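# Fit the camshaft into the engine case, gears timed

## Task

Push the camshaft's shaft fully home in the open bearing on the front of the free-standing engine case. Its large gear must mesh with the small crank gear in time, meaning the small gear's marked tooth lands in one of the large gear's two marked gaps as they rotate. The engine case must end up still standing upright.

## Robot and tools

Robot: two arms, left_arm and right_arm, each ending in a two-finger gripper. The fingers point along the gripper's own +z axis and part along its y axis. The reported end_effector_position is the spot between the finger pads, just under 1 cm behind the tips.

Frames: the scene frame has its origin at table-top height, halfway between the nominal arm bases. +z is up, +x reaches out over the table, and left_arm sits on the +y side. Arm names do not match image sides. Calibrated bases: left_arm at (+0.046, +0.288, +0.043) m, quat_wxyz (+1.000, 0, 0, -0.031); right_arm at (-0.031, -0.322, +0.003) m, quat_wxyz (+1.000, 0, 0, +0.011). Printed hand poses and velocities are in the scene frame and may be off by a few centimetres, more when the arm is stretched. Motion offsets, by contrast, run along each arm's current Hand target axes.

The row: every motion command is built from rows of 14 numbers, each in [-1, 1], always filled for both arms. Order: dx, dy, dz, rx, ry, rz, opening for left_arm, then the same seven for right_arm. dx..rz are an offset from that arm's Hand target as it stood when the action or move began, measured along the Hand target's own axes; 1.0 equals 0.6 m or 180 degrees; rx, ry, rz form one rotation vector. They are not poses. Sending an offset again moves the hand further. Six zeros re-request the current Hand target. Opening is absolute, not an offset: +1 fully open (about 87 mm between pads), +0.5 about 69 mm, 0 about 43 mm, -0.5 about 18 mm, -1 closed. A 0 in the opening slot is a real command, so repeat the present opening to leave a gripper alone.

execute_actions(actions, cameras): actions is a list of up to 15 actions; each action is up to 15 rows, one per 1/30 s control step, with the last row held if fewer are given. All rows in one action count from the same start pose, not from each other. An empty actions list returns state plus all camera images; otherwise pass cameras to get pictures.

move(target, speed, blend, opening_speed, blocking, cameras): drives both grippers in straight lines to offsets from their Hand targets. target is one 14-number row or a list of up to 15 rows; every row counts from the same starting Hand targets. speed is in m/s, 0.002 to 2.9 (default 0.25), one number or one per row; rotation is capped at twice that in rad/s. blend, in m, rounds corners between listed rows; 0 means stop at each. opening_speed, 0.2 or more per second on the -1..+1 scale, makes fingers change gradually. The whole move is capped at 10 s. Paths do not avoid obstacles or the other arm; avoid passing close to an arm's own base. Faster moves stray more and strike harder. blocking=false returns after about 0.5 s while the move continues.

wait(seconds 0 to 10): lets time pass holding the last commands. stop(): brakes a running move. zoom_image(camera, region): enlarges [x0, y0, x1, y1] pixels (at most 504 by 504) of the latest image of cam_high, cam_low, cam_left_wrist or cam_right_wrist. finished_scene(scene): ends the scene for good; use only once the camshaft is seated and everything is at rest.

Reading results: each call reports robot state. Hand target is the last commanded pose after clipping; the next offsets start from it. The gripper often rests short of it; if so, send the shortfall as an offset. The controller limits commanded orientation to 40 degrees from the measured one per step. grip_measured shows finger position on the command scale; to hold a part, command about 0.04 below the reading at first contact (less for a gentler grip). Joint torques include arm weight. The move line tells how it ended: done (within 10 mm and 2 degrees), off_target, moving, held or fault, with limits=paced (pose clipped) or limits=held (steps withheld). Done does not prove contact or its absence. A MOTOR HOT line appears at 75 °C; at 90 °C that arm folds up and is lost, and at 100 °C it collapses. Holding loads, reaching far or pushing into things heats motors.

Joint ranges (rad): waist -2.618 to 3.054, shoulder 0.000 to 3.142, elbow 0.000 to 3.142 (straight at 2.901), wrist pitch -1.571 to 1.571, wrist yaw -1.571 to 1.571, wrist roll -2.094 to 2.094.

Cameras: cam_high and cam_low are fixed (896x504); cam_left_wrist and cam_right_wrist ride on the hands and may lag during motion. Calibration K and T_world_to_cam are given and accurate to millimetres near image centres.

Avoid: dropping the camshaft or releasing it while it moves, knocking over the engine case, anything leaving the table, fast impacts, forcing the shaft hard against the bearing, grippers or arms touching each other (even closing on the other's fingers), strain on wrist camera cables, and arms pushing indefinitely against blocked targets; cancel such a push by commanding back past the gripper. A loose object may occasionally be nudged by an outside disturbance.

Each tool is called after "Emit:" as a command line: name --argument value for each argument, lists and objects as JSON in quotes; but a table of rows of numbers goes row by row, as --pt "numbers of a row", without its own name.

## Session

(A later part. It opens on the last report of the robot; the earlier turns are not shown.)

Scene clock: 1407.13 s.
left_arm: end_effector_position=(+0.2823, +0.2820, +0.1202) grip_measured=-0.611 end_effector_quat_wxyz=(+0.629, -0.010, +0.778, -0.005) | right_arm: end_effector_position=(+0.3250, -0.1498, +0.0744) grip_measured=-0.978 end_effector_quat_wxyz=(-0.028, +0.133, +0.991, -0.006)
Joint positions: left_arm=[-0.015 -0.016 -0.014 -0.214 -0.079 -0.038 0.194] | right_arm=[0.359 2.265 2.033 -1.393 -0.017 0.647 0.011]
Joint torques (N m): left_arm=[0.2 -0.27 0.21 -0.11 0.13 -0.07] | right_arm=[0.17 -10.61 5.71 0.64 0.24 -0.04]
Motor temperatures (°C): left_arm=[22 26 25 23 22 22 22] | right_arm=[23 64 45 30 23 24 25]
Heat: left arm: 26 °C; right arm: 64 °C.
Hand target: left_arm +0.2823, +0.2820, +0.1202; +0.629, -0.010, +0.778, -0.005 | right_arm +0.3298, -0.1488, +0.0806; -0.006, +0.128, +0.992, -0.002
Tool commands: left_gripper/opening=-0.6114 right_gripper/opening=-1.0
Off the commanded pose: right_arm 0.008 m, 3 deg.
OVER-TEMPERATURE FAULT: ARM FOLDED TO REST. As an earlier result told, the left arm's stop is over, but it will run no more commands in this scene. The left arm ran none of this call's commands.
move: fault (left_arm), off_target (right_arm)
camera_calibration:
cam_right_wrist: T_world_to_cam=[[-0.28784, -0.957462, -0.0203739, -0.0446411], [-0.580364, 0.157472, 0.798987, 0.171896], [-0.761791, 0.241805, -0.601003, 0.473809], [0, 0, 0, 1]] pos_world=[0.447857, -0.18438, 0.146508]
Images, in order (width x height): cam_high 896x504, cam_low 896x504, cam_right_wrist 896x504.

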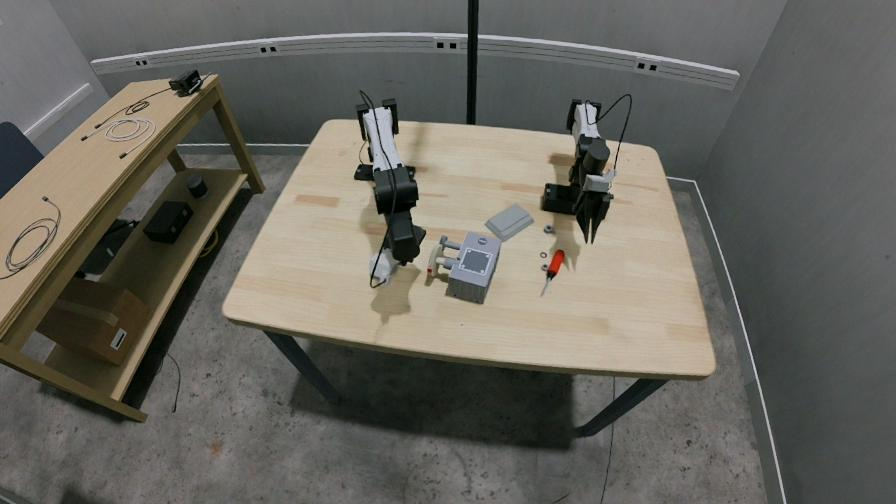

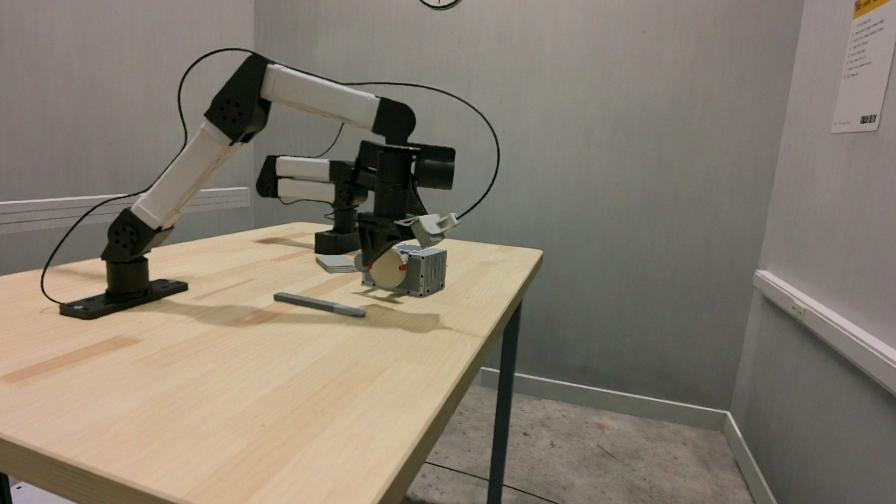

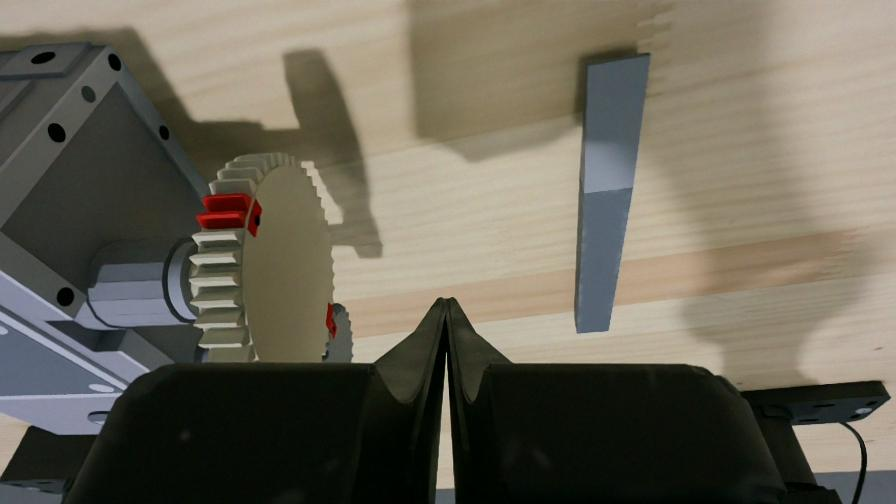

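Emit:
move --pt "0 0 0 0 0 0 -0.6 0 0 0.025 0 0 0 -1" --pt "0 0 0 0 0 0 -0.6 0 0.045 0.025 0 0 0 -1" --speed 0.06 --cameras '["cam_right_wrist","cam_low","cam_high"]'

Emit:
zoom_image --camera "cam_low" --region '[345, 240, 415, 290]'

Scene clock: 1424.87 s.
left_arm: end_effector_position=(+0.2823, +0.2820, +0.1202) grip_measured=-0.611 end_effector_quat_wxyz=(+0.629, -0.010, +0.778, -0.005) | right_arm: end_effector_position=(+0.3328, -0.1234, +0.0596) grip_measured=-0.978 end_effector_quat_wxyz=(-0.014, +0.125, +0.992, +0.001)
Joint positions: left_arm=[-0.015 -0.016 -0.014 -0.214 -0.079 -0.038 0.194] | right_arm=[0.409 2.318 2.069 -1.346 -0.016 0.68 0.011]
Joint torques (N m): left_arm=[0.06 -0.18 0.25 -0.07 0.11 -0.13] | right_arm=[0.01 -8.84 9.36 0.26 0.23 0.13]
Motor temperatures (°C): left_arm=[22 26 25 23 22 22 22] | right_arm=[23 63 44 29 23 24 24]
Heat: left arm: 26 °C; right arm: 63 °C.
Hand target: left_arm +0.2823, +0.2820, +0.1202; +0.629, -0.010, +0.778, -0.005 | right_arm +0.3366, -0.1227, +0.0656; -0.006, +0.128, +0.992, -0.002
Tool commands: left_gripper/opening=-0.6114 right_gripper/opening=-1.0
Off the commanded pose: right_arm 0.007 m, 1 deg.
OVER-TEMPERATURE FAULT: ARM FOLDED TO REST. As an earlier result told, the left arm's stop is over, but it will run no more commands in this scene. The left arm ran none of this call's commands.
move: fault (left_arm)
camera_calibration:
cam_right_wrist: T_world_to_cam=[[-0.270406, -0.961982, -0.0383628, -0.0227723], [-0.605512, 0.138955, 0.783611, 0.191149], [-0.748489, 0.235122, -0.620066, 0.460337], [0, 0, 0, 1]] pos_world=[0.454143, -0.156703, 0.134779]
Images, in order (width x height): cam_high 896x504, cam_low 896x504, cam_right_wrist 896x504.

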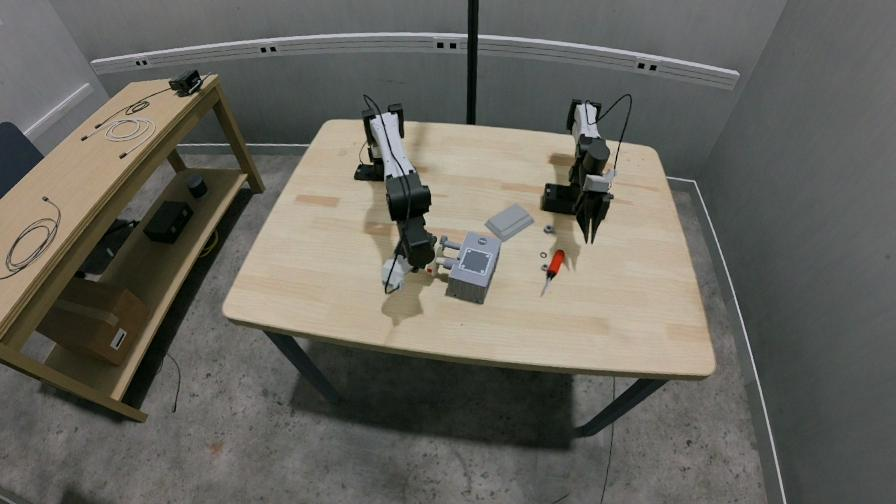

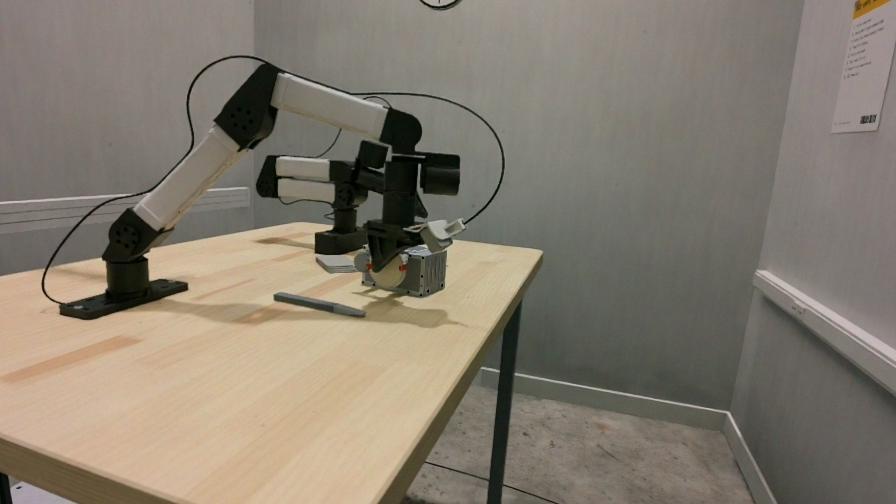

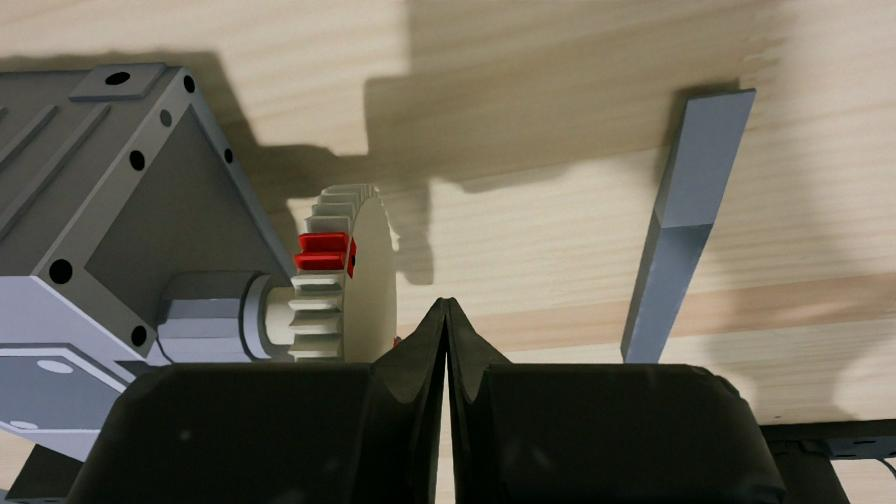

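Scaled by 7.200 from the camera's 896x504 image, which has a finer 1280x720 frame.

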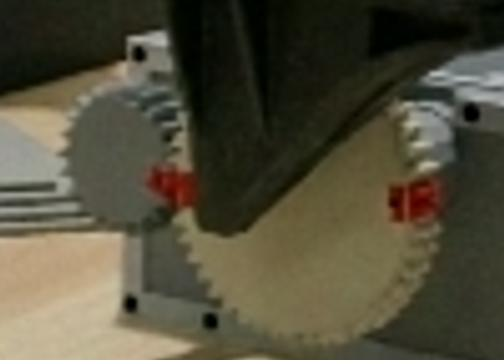

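Emit:
move --pt "0 0 0 0 0 0 -0.6 -0.013 0 -0.004 0 0 0 -1" --pt "0 0 0 0 0 0 -0.6 -0.013 0.06 -0.004 0 0 0 -1" --speed 0.04 --cameras '["cam_right_wrist","cam_low","cam_high"]'

Emit:
zoom_image --camera "cam_low" --region '[345, 240, 415, 290]'

Scene clock: 1439.47 s.
left_arm: end_effector_position=(+0.2823, +0.2820, +0.1202) grip_measured=-0.611 end_effector_quat_wxyz=(+0.629, -0.010, +0.778, -0.005) | right_arm: end_effector_position=(+0.3422, -0.1153, +0.0642) grip_measured=-0.978 end_effector_quat_wxyz=(-0.033, +0.124, +0.991, -0.036)
Joint positions: left_arm=[-0.015 -0.016 -0.014 -0.214 -0.079 -0.038 0.194] | right_arm=[0.433 2.501 2.404 -1.569 0.025 0.703 0.011]
Joint torques (N m): left_arm=[0.24 -0.23 0.39 -0.1 0.13 -0.1] | right_arm=[1.88 -9.42 9.72 0.82 -0.23 0.38]
Motor temperatures (°C): left_arm=[22 26 25 23 22 22 22] | right_arm=[23 59 47 29 23 24 24]
Heat: left arm: 26 °C; right arm: 59 °C.
Hand target: left_arm +0.2823, +0.2820, +0.1202; +0.629, -0.010, +0.778, -0.005 | right_arm +0.3532, -0.0899, +0.0677; -0.006, +0.128, +0.992, -0.002
Tool commands: left_gripper/opening=-0.6114 right_gripper/opening=-1.0
Off the commanded pose: right_arm 0.028 m, 5 deg.
OVER-TEMPERATURE FAULT: ARM FOLDED TO REST. As an earlier result told, the left arm's stop is over, but it will run no more commands in this scene. The left arm ran none of this call's commands.
move: fault (left_arm), off_target (right_arm)
camera_calibration:
cam_right_wrist: T_world_to_cam=[[-0.268043, -0.962546, 0.040718, -0.0181521], [-0.569497, 0.192396, 0.79916, 0.184839], [-0.777063, 0.19102, -0.599737, 0.471753], [0, 0, 0, 1]] pos_world=[0.466981, -0.143149, 0.135951]
Images, in order (width x height): cam_high 896x504, cam_low 896x504, cam_right_wrist 896x504.

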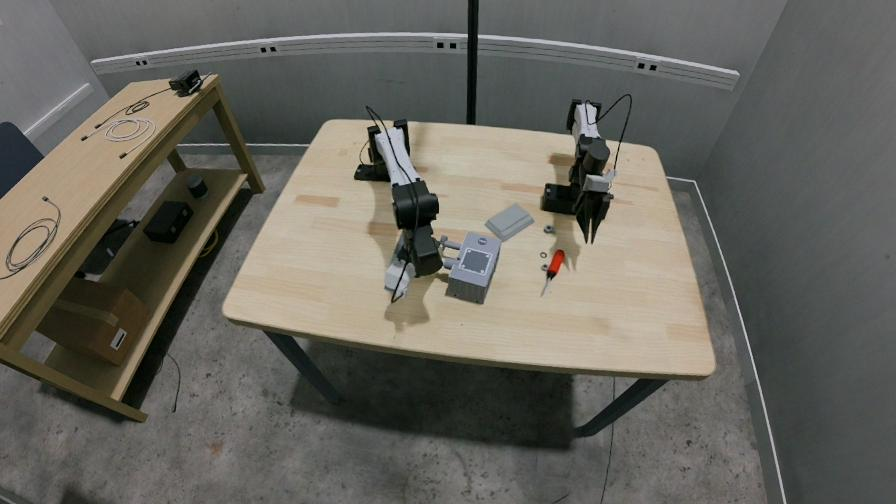

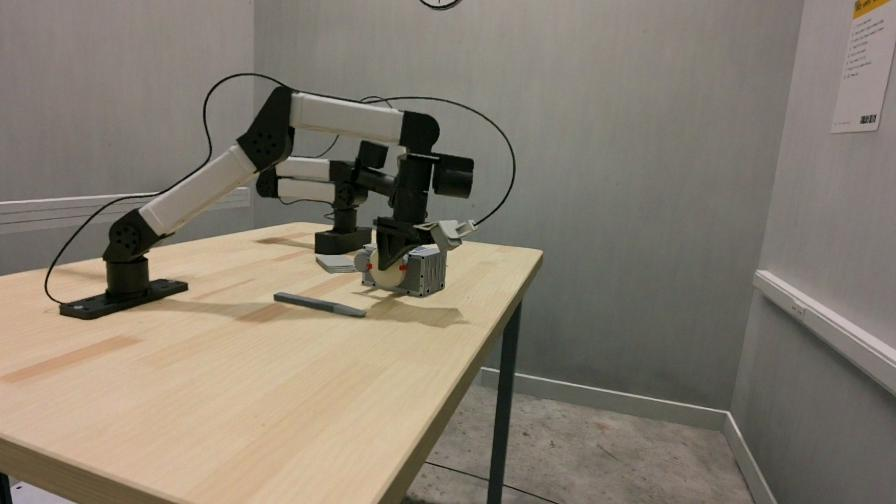

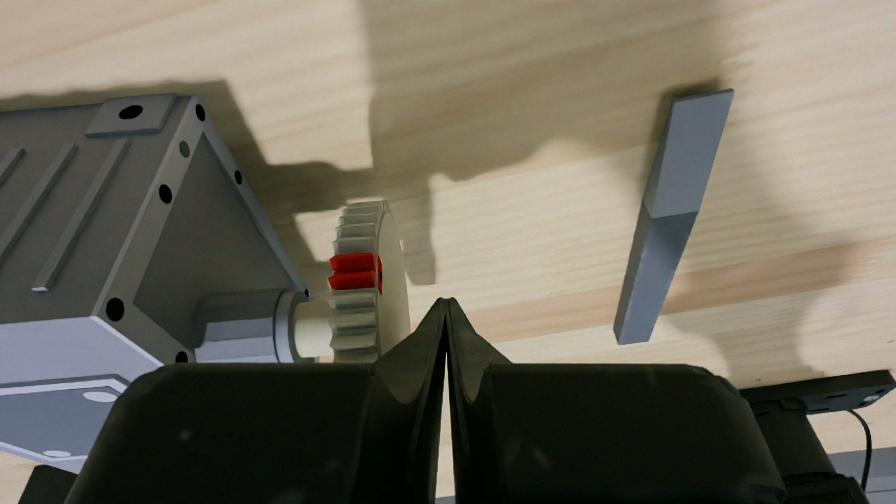

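Scaled by 7.200 from the camera's 896x504 image, which has a finer 1280x720 frame.

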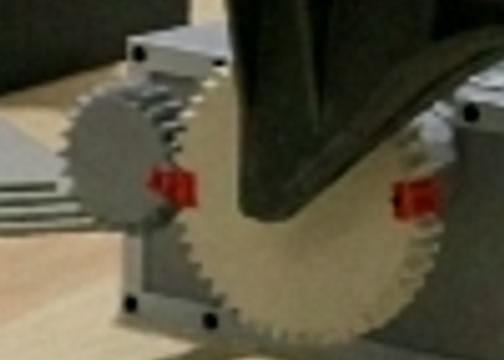

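Emit:
move --pt "0 0 0 0 0 0 -0.6 -0.01 0.015 0.01 0 0 0 -1" --pt "0 0 0 0 0 0 -0.6 0.01 0.02 -0.01 0 0 0 -1" --pt "0 0 0 0 0 0 -0.6 -0.01 0.02 0.01 -0.01 0 0 -1" --pt "0 0 0 0 0 0 -0.6 0 -0.1 0 0 0 0 -1" --pt "0 0 0 0 0 0 -0.6 0.0 -0.13 -0.17 0 0 0 -1" --speed '[0.03,0.03,0.03,0.08,0.15]' --blend 0.003 --cameras '["cam_right_wrist","cam_low","cam_high"]'

Emit:
zoom_image --camera "cam_low" --region '[345, 240, 415, 290]'

Emit:
zoom_image --camera "cam_high" --region '[410, 225, 490, 285]'

Scene clock: 1456.90 s.
left_arm: end_effector_position=(+0.2823, +0.2820, +0.1202) grip_measured=-0.611 end_effector_quat_wxyz=(+0.629, -0.010, +0.778, -0.005) | right_arm: end_effector_position=(+0.3352, -0.1649, +0.1548) grip_measured=-0.978 end_effector_quat_wxyz=(+0.030, +0.134, +0.990, +0.015)
Joint positions: left_arm=[-0.015 -0.016 -0.014 -0.214 -0.079 -0.038 0.194] | right_arm=[0.325 2.193 2.256 -1.566 0.001 0.615 0.011]
Joint torques (N m): left_arm=[0.12 -0.12 0.46 -0.07 0.15 -0.11] | right_arm=[-0.51 -10.09 8.35 0.47 -0.02 -0.09]
Motor temperatures (°C): left_arm=[22 26 25 23 22 22 22] | right_arm=[23 59 48 29 23 24 24]
Heat: left arm: 26 °C; right arm: 59 °C.
Hand target: left_arm +0.2823, +0.2820, +0.1202; +0.629, -0.010, +0.778, -0.005 | right_arm +0.3347, -0.1651, +0.1700; -0.006, +0.128, +0.992, -0.002
Tool commands: left_gripper/opening=-0.6114 right_gripper/opening=-1.0
Off the commanded pose: right_arm 0.015 m, 5 deg.
OVER-TEMPERATURE FAULT: ARM FOLDED TO REST. As an earlier result told, the left arm's stop is over, but it will run no more commands in this scene. The left arm ran none of this call's commands.
joint sent to its limit (right arm) — joint 4 (wrist pitch), lower limit. The joint targets are off in orientation, not in position.
move: fault (left_arm), off_target (right_arm)
camera_calibration:
cam_right_wrist: T_world_to_cam=[[-0.283578, -0.955562, -0.0805327, -0.0463053], [-0.672602, 0.138338, 0.726959, 0.154876], [-0.683513, 0.260316, -0.681942, 0.522925], [0, 0, 0, 1]] pos_world=[0.448465, -0.201798, 0.240288]
Images, in order (width x height): cam_high 896x504, cam_low 896x504, cam_right_wrist 896x504.

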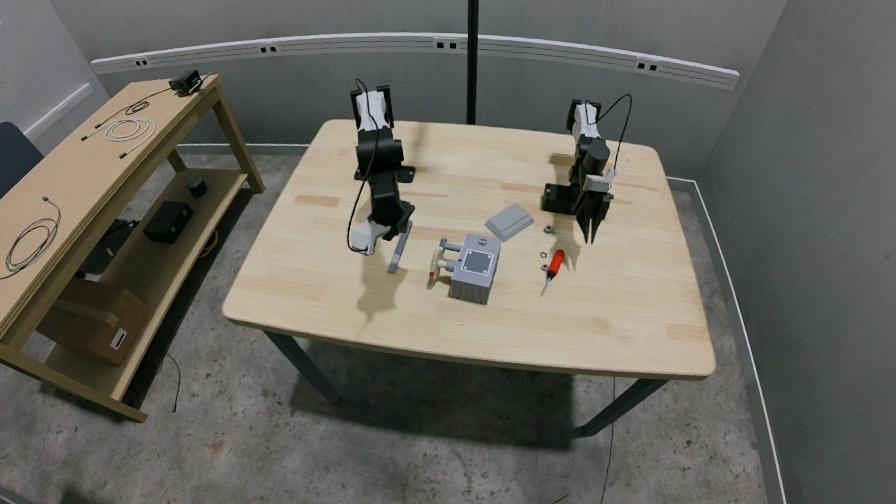

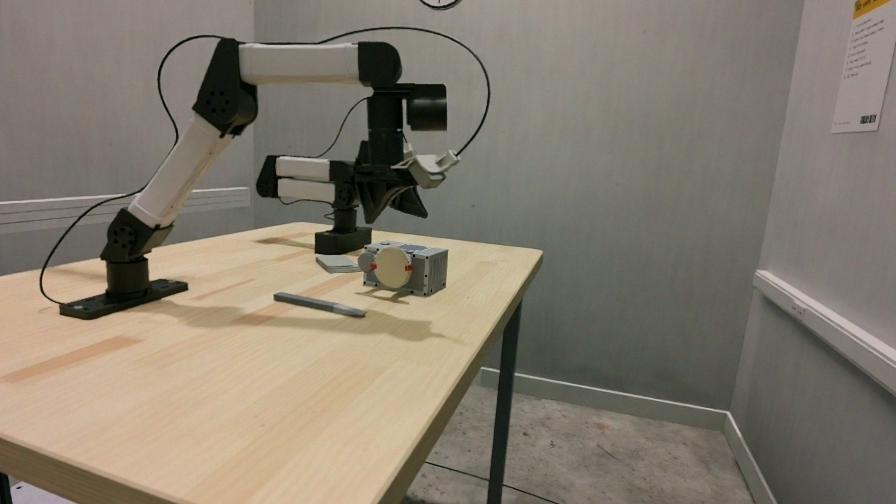

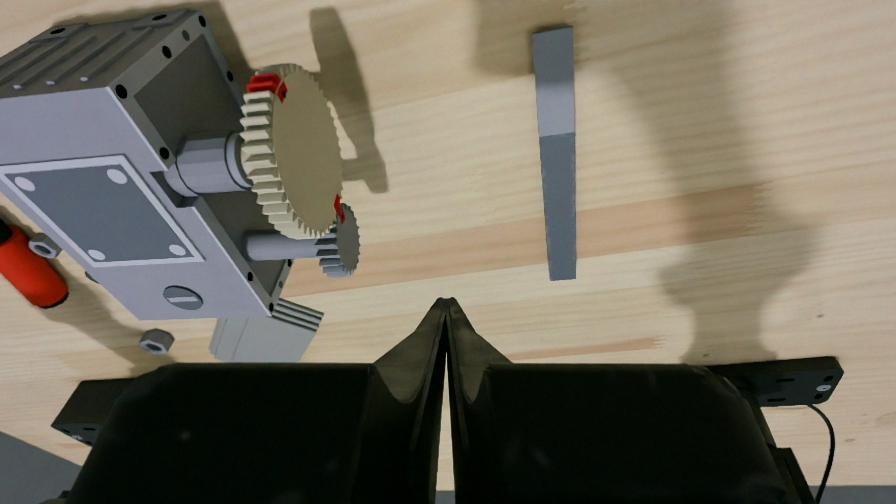

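Scaled by 7.200 from the camera's 896x504 image, which has a finer 1280x720 frame.

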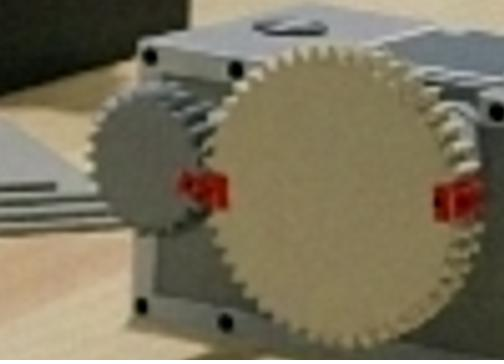

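Scaled by 6.300 from the camera's 896x504 image, which has a finer 1280x720 frame.

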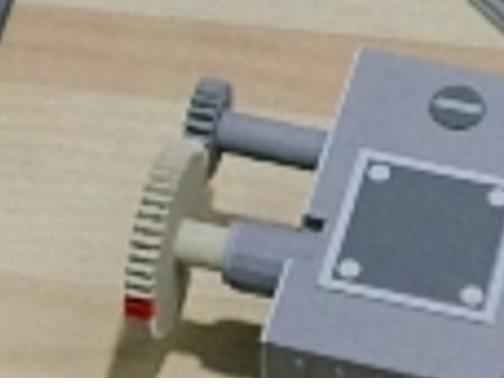

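Emit:
zoom_image --camera "cam_right_wrist" --region '[160, 50, 370, 290]'

Scaled by 2.100 from the camera's 896x504 image, which has a finer 1280x720 frame.

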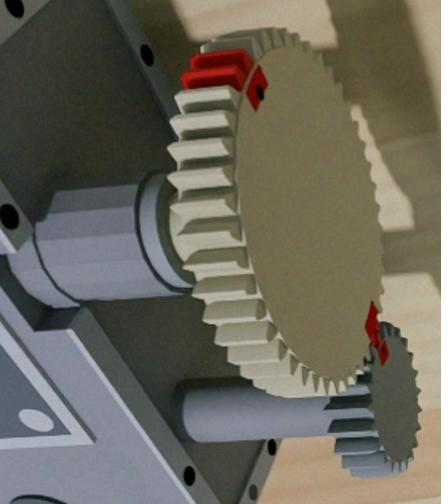

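Emit:
move --target '[0,0,0,0,0,0,-0.6,-0.03,0.11,0.02,0,0,0,-1]' --speed 0.12 --cameras '["cam_right_wrist"]'

Emit:
zoom_image --camera "cam_right_wrist" --region '[330, 90, 530, 240]'

Scene clock: 1473.03 s.
left_arm: end_effector_position=(+0.2823, +0.2820, +0.1202) grip_measured=-0.611 end_effector_quat_wxyz=(+0.629, -0.010, +0.778, -0.005) | right_arm: end_effector_position=(+0.3669, -0.1095, +0.1497) grip_measured=-0.978 end_effector_quat_wxyz=(+0.069, +0.131, +0.988, +0.046)
Joint positions: left_arm=[-0.015 -0.016 -0.014 -0.214 -0.079 -0.038 0.194] | right_arm=[0.41 2.368 2.537 -1.573 -0.004 0.695 0.011]
Joint torques (N m): left_arm=[0.23 -0.18 0.27 -0.08 0.16 -0.11] | right_arm=[-0.12 -9.06 8.96 0.77 -0.01 0.11]
Motor temperatures (°C): left_arm=[22 26 25 23 22 22 22] | right_arm=[23 60 47 29 23 24 24]
Heat: left arm: 26 °C; right arm: 60 °C.
Hand target: left_arm +0.2823, +0.2820, +0.1202; +0.629, -0.010, +0.778, -0.005 | right_arm +0.3688, -0.1059, +0.1576; -0.006, +0.128, +0.992, -0.002
Tool commands: left_gripper/opening=-0.6114 right_gripper/opening=-1.0
Off the commanded pose: right_arm 0.009 m, 10 deg.
OVER-TEMPERATURE FAULT: ARM FOLDED TO REST. As an earlier result told, the left arm's stop is over, but it will run no more commands in this scene. The left arm ran none of this call's commands.
joint sent to its limit (right arm) — joint 4 (wrist pitch), lower limit. The joint targets are off in orientation, not in position.
move: fault (left_arm), off_target (right_arm)
camera_calibration:
cam_right_wrist: T_world_to_cam=[[-0.268171, -0.951229, -0.152472, 0.0207661], [-0.733391, 0.0989529, 0.672567, 0.198342], [-0.624677, 0.292185, -0.724159, 0.514957], [0, 0, 0, 1]] pos_world=[0.472714, -0.150336, 0.242679]
Images, in order (width x height): cam_right_wrist 896x504.

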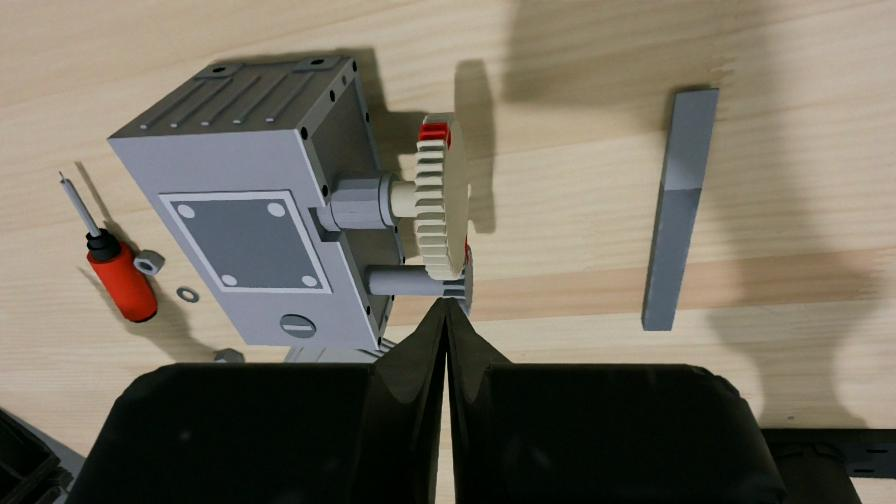

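Scaled by 2.520 from the camera's 896x504 image, which has a finer 1280x720 frame.

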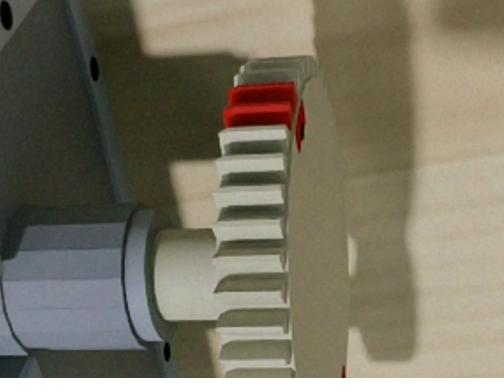

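Emit:
finished_scene --scene 2

The scene is finished: the task was done.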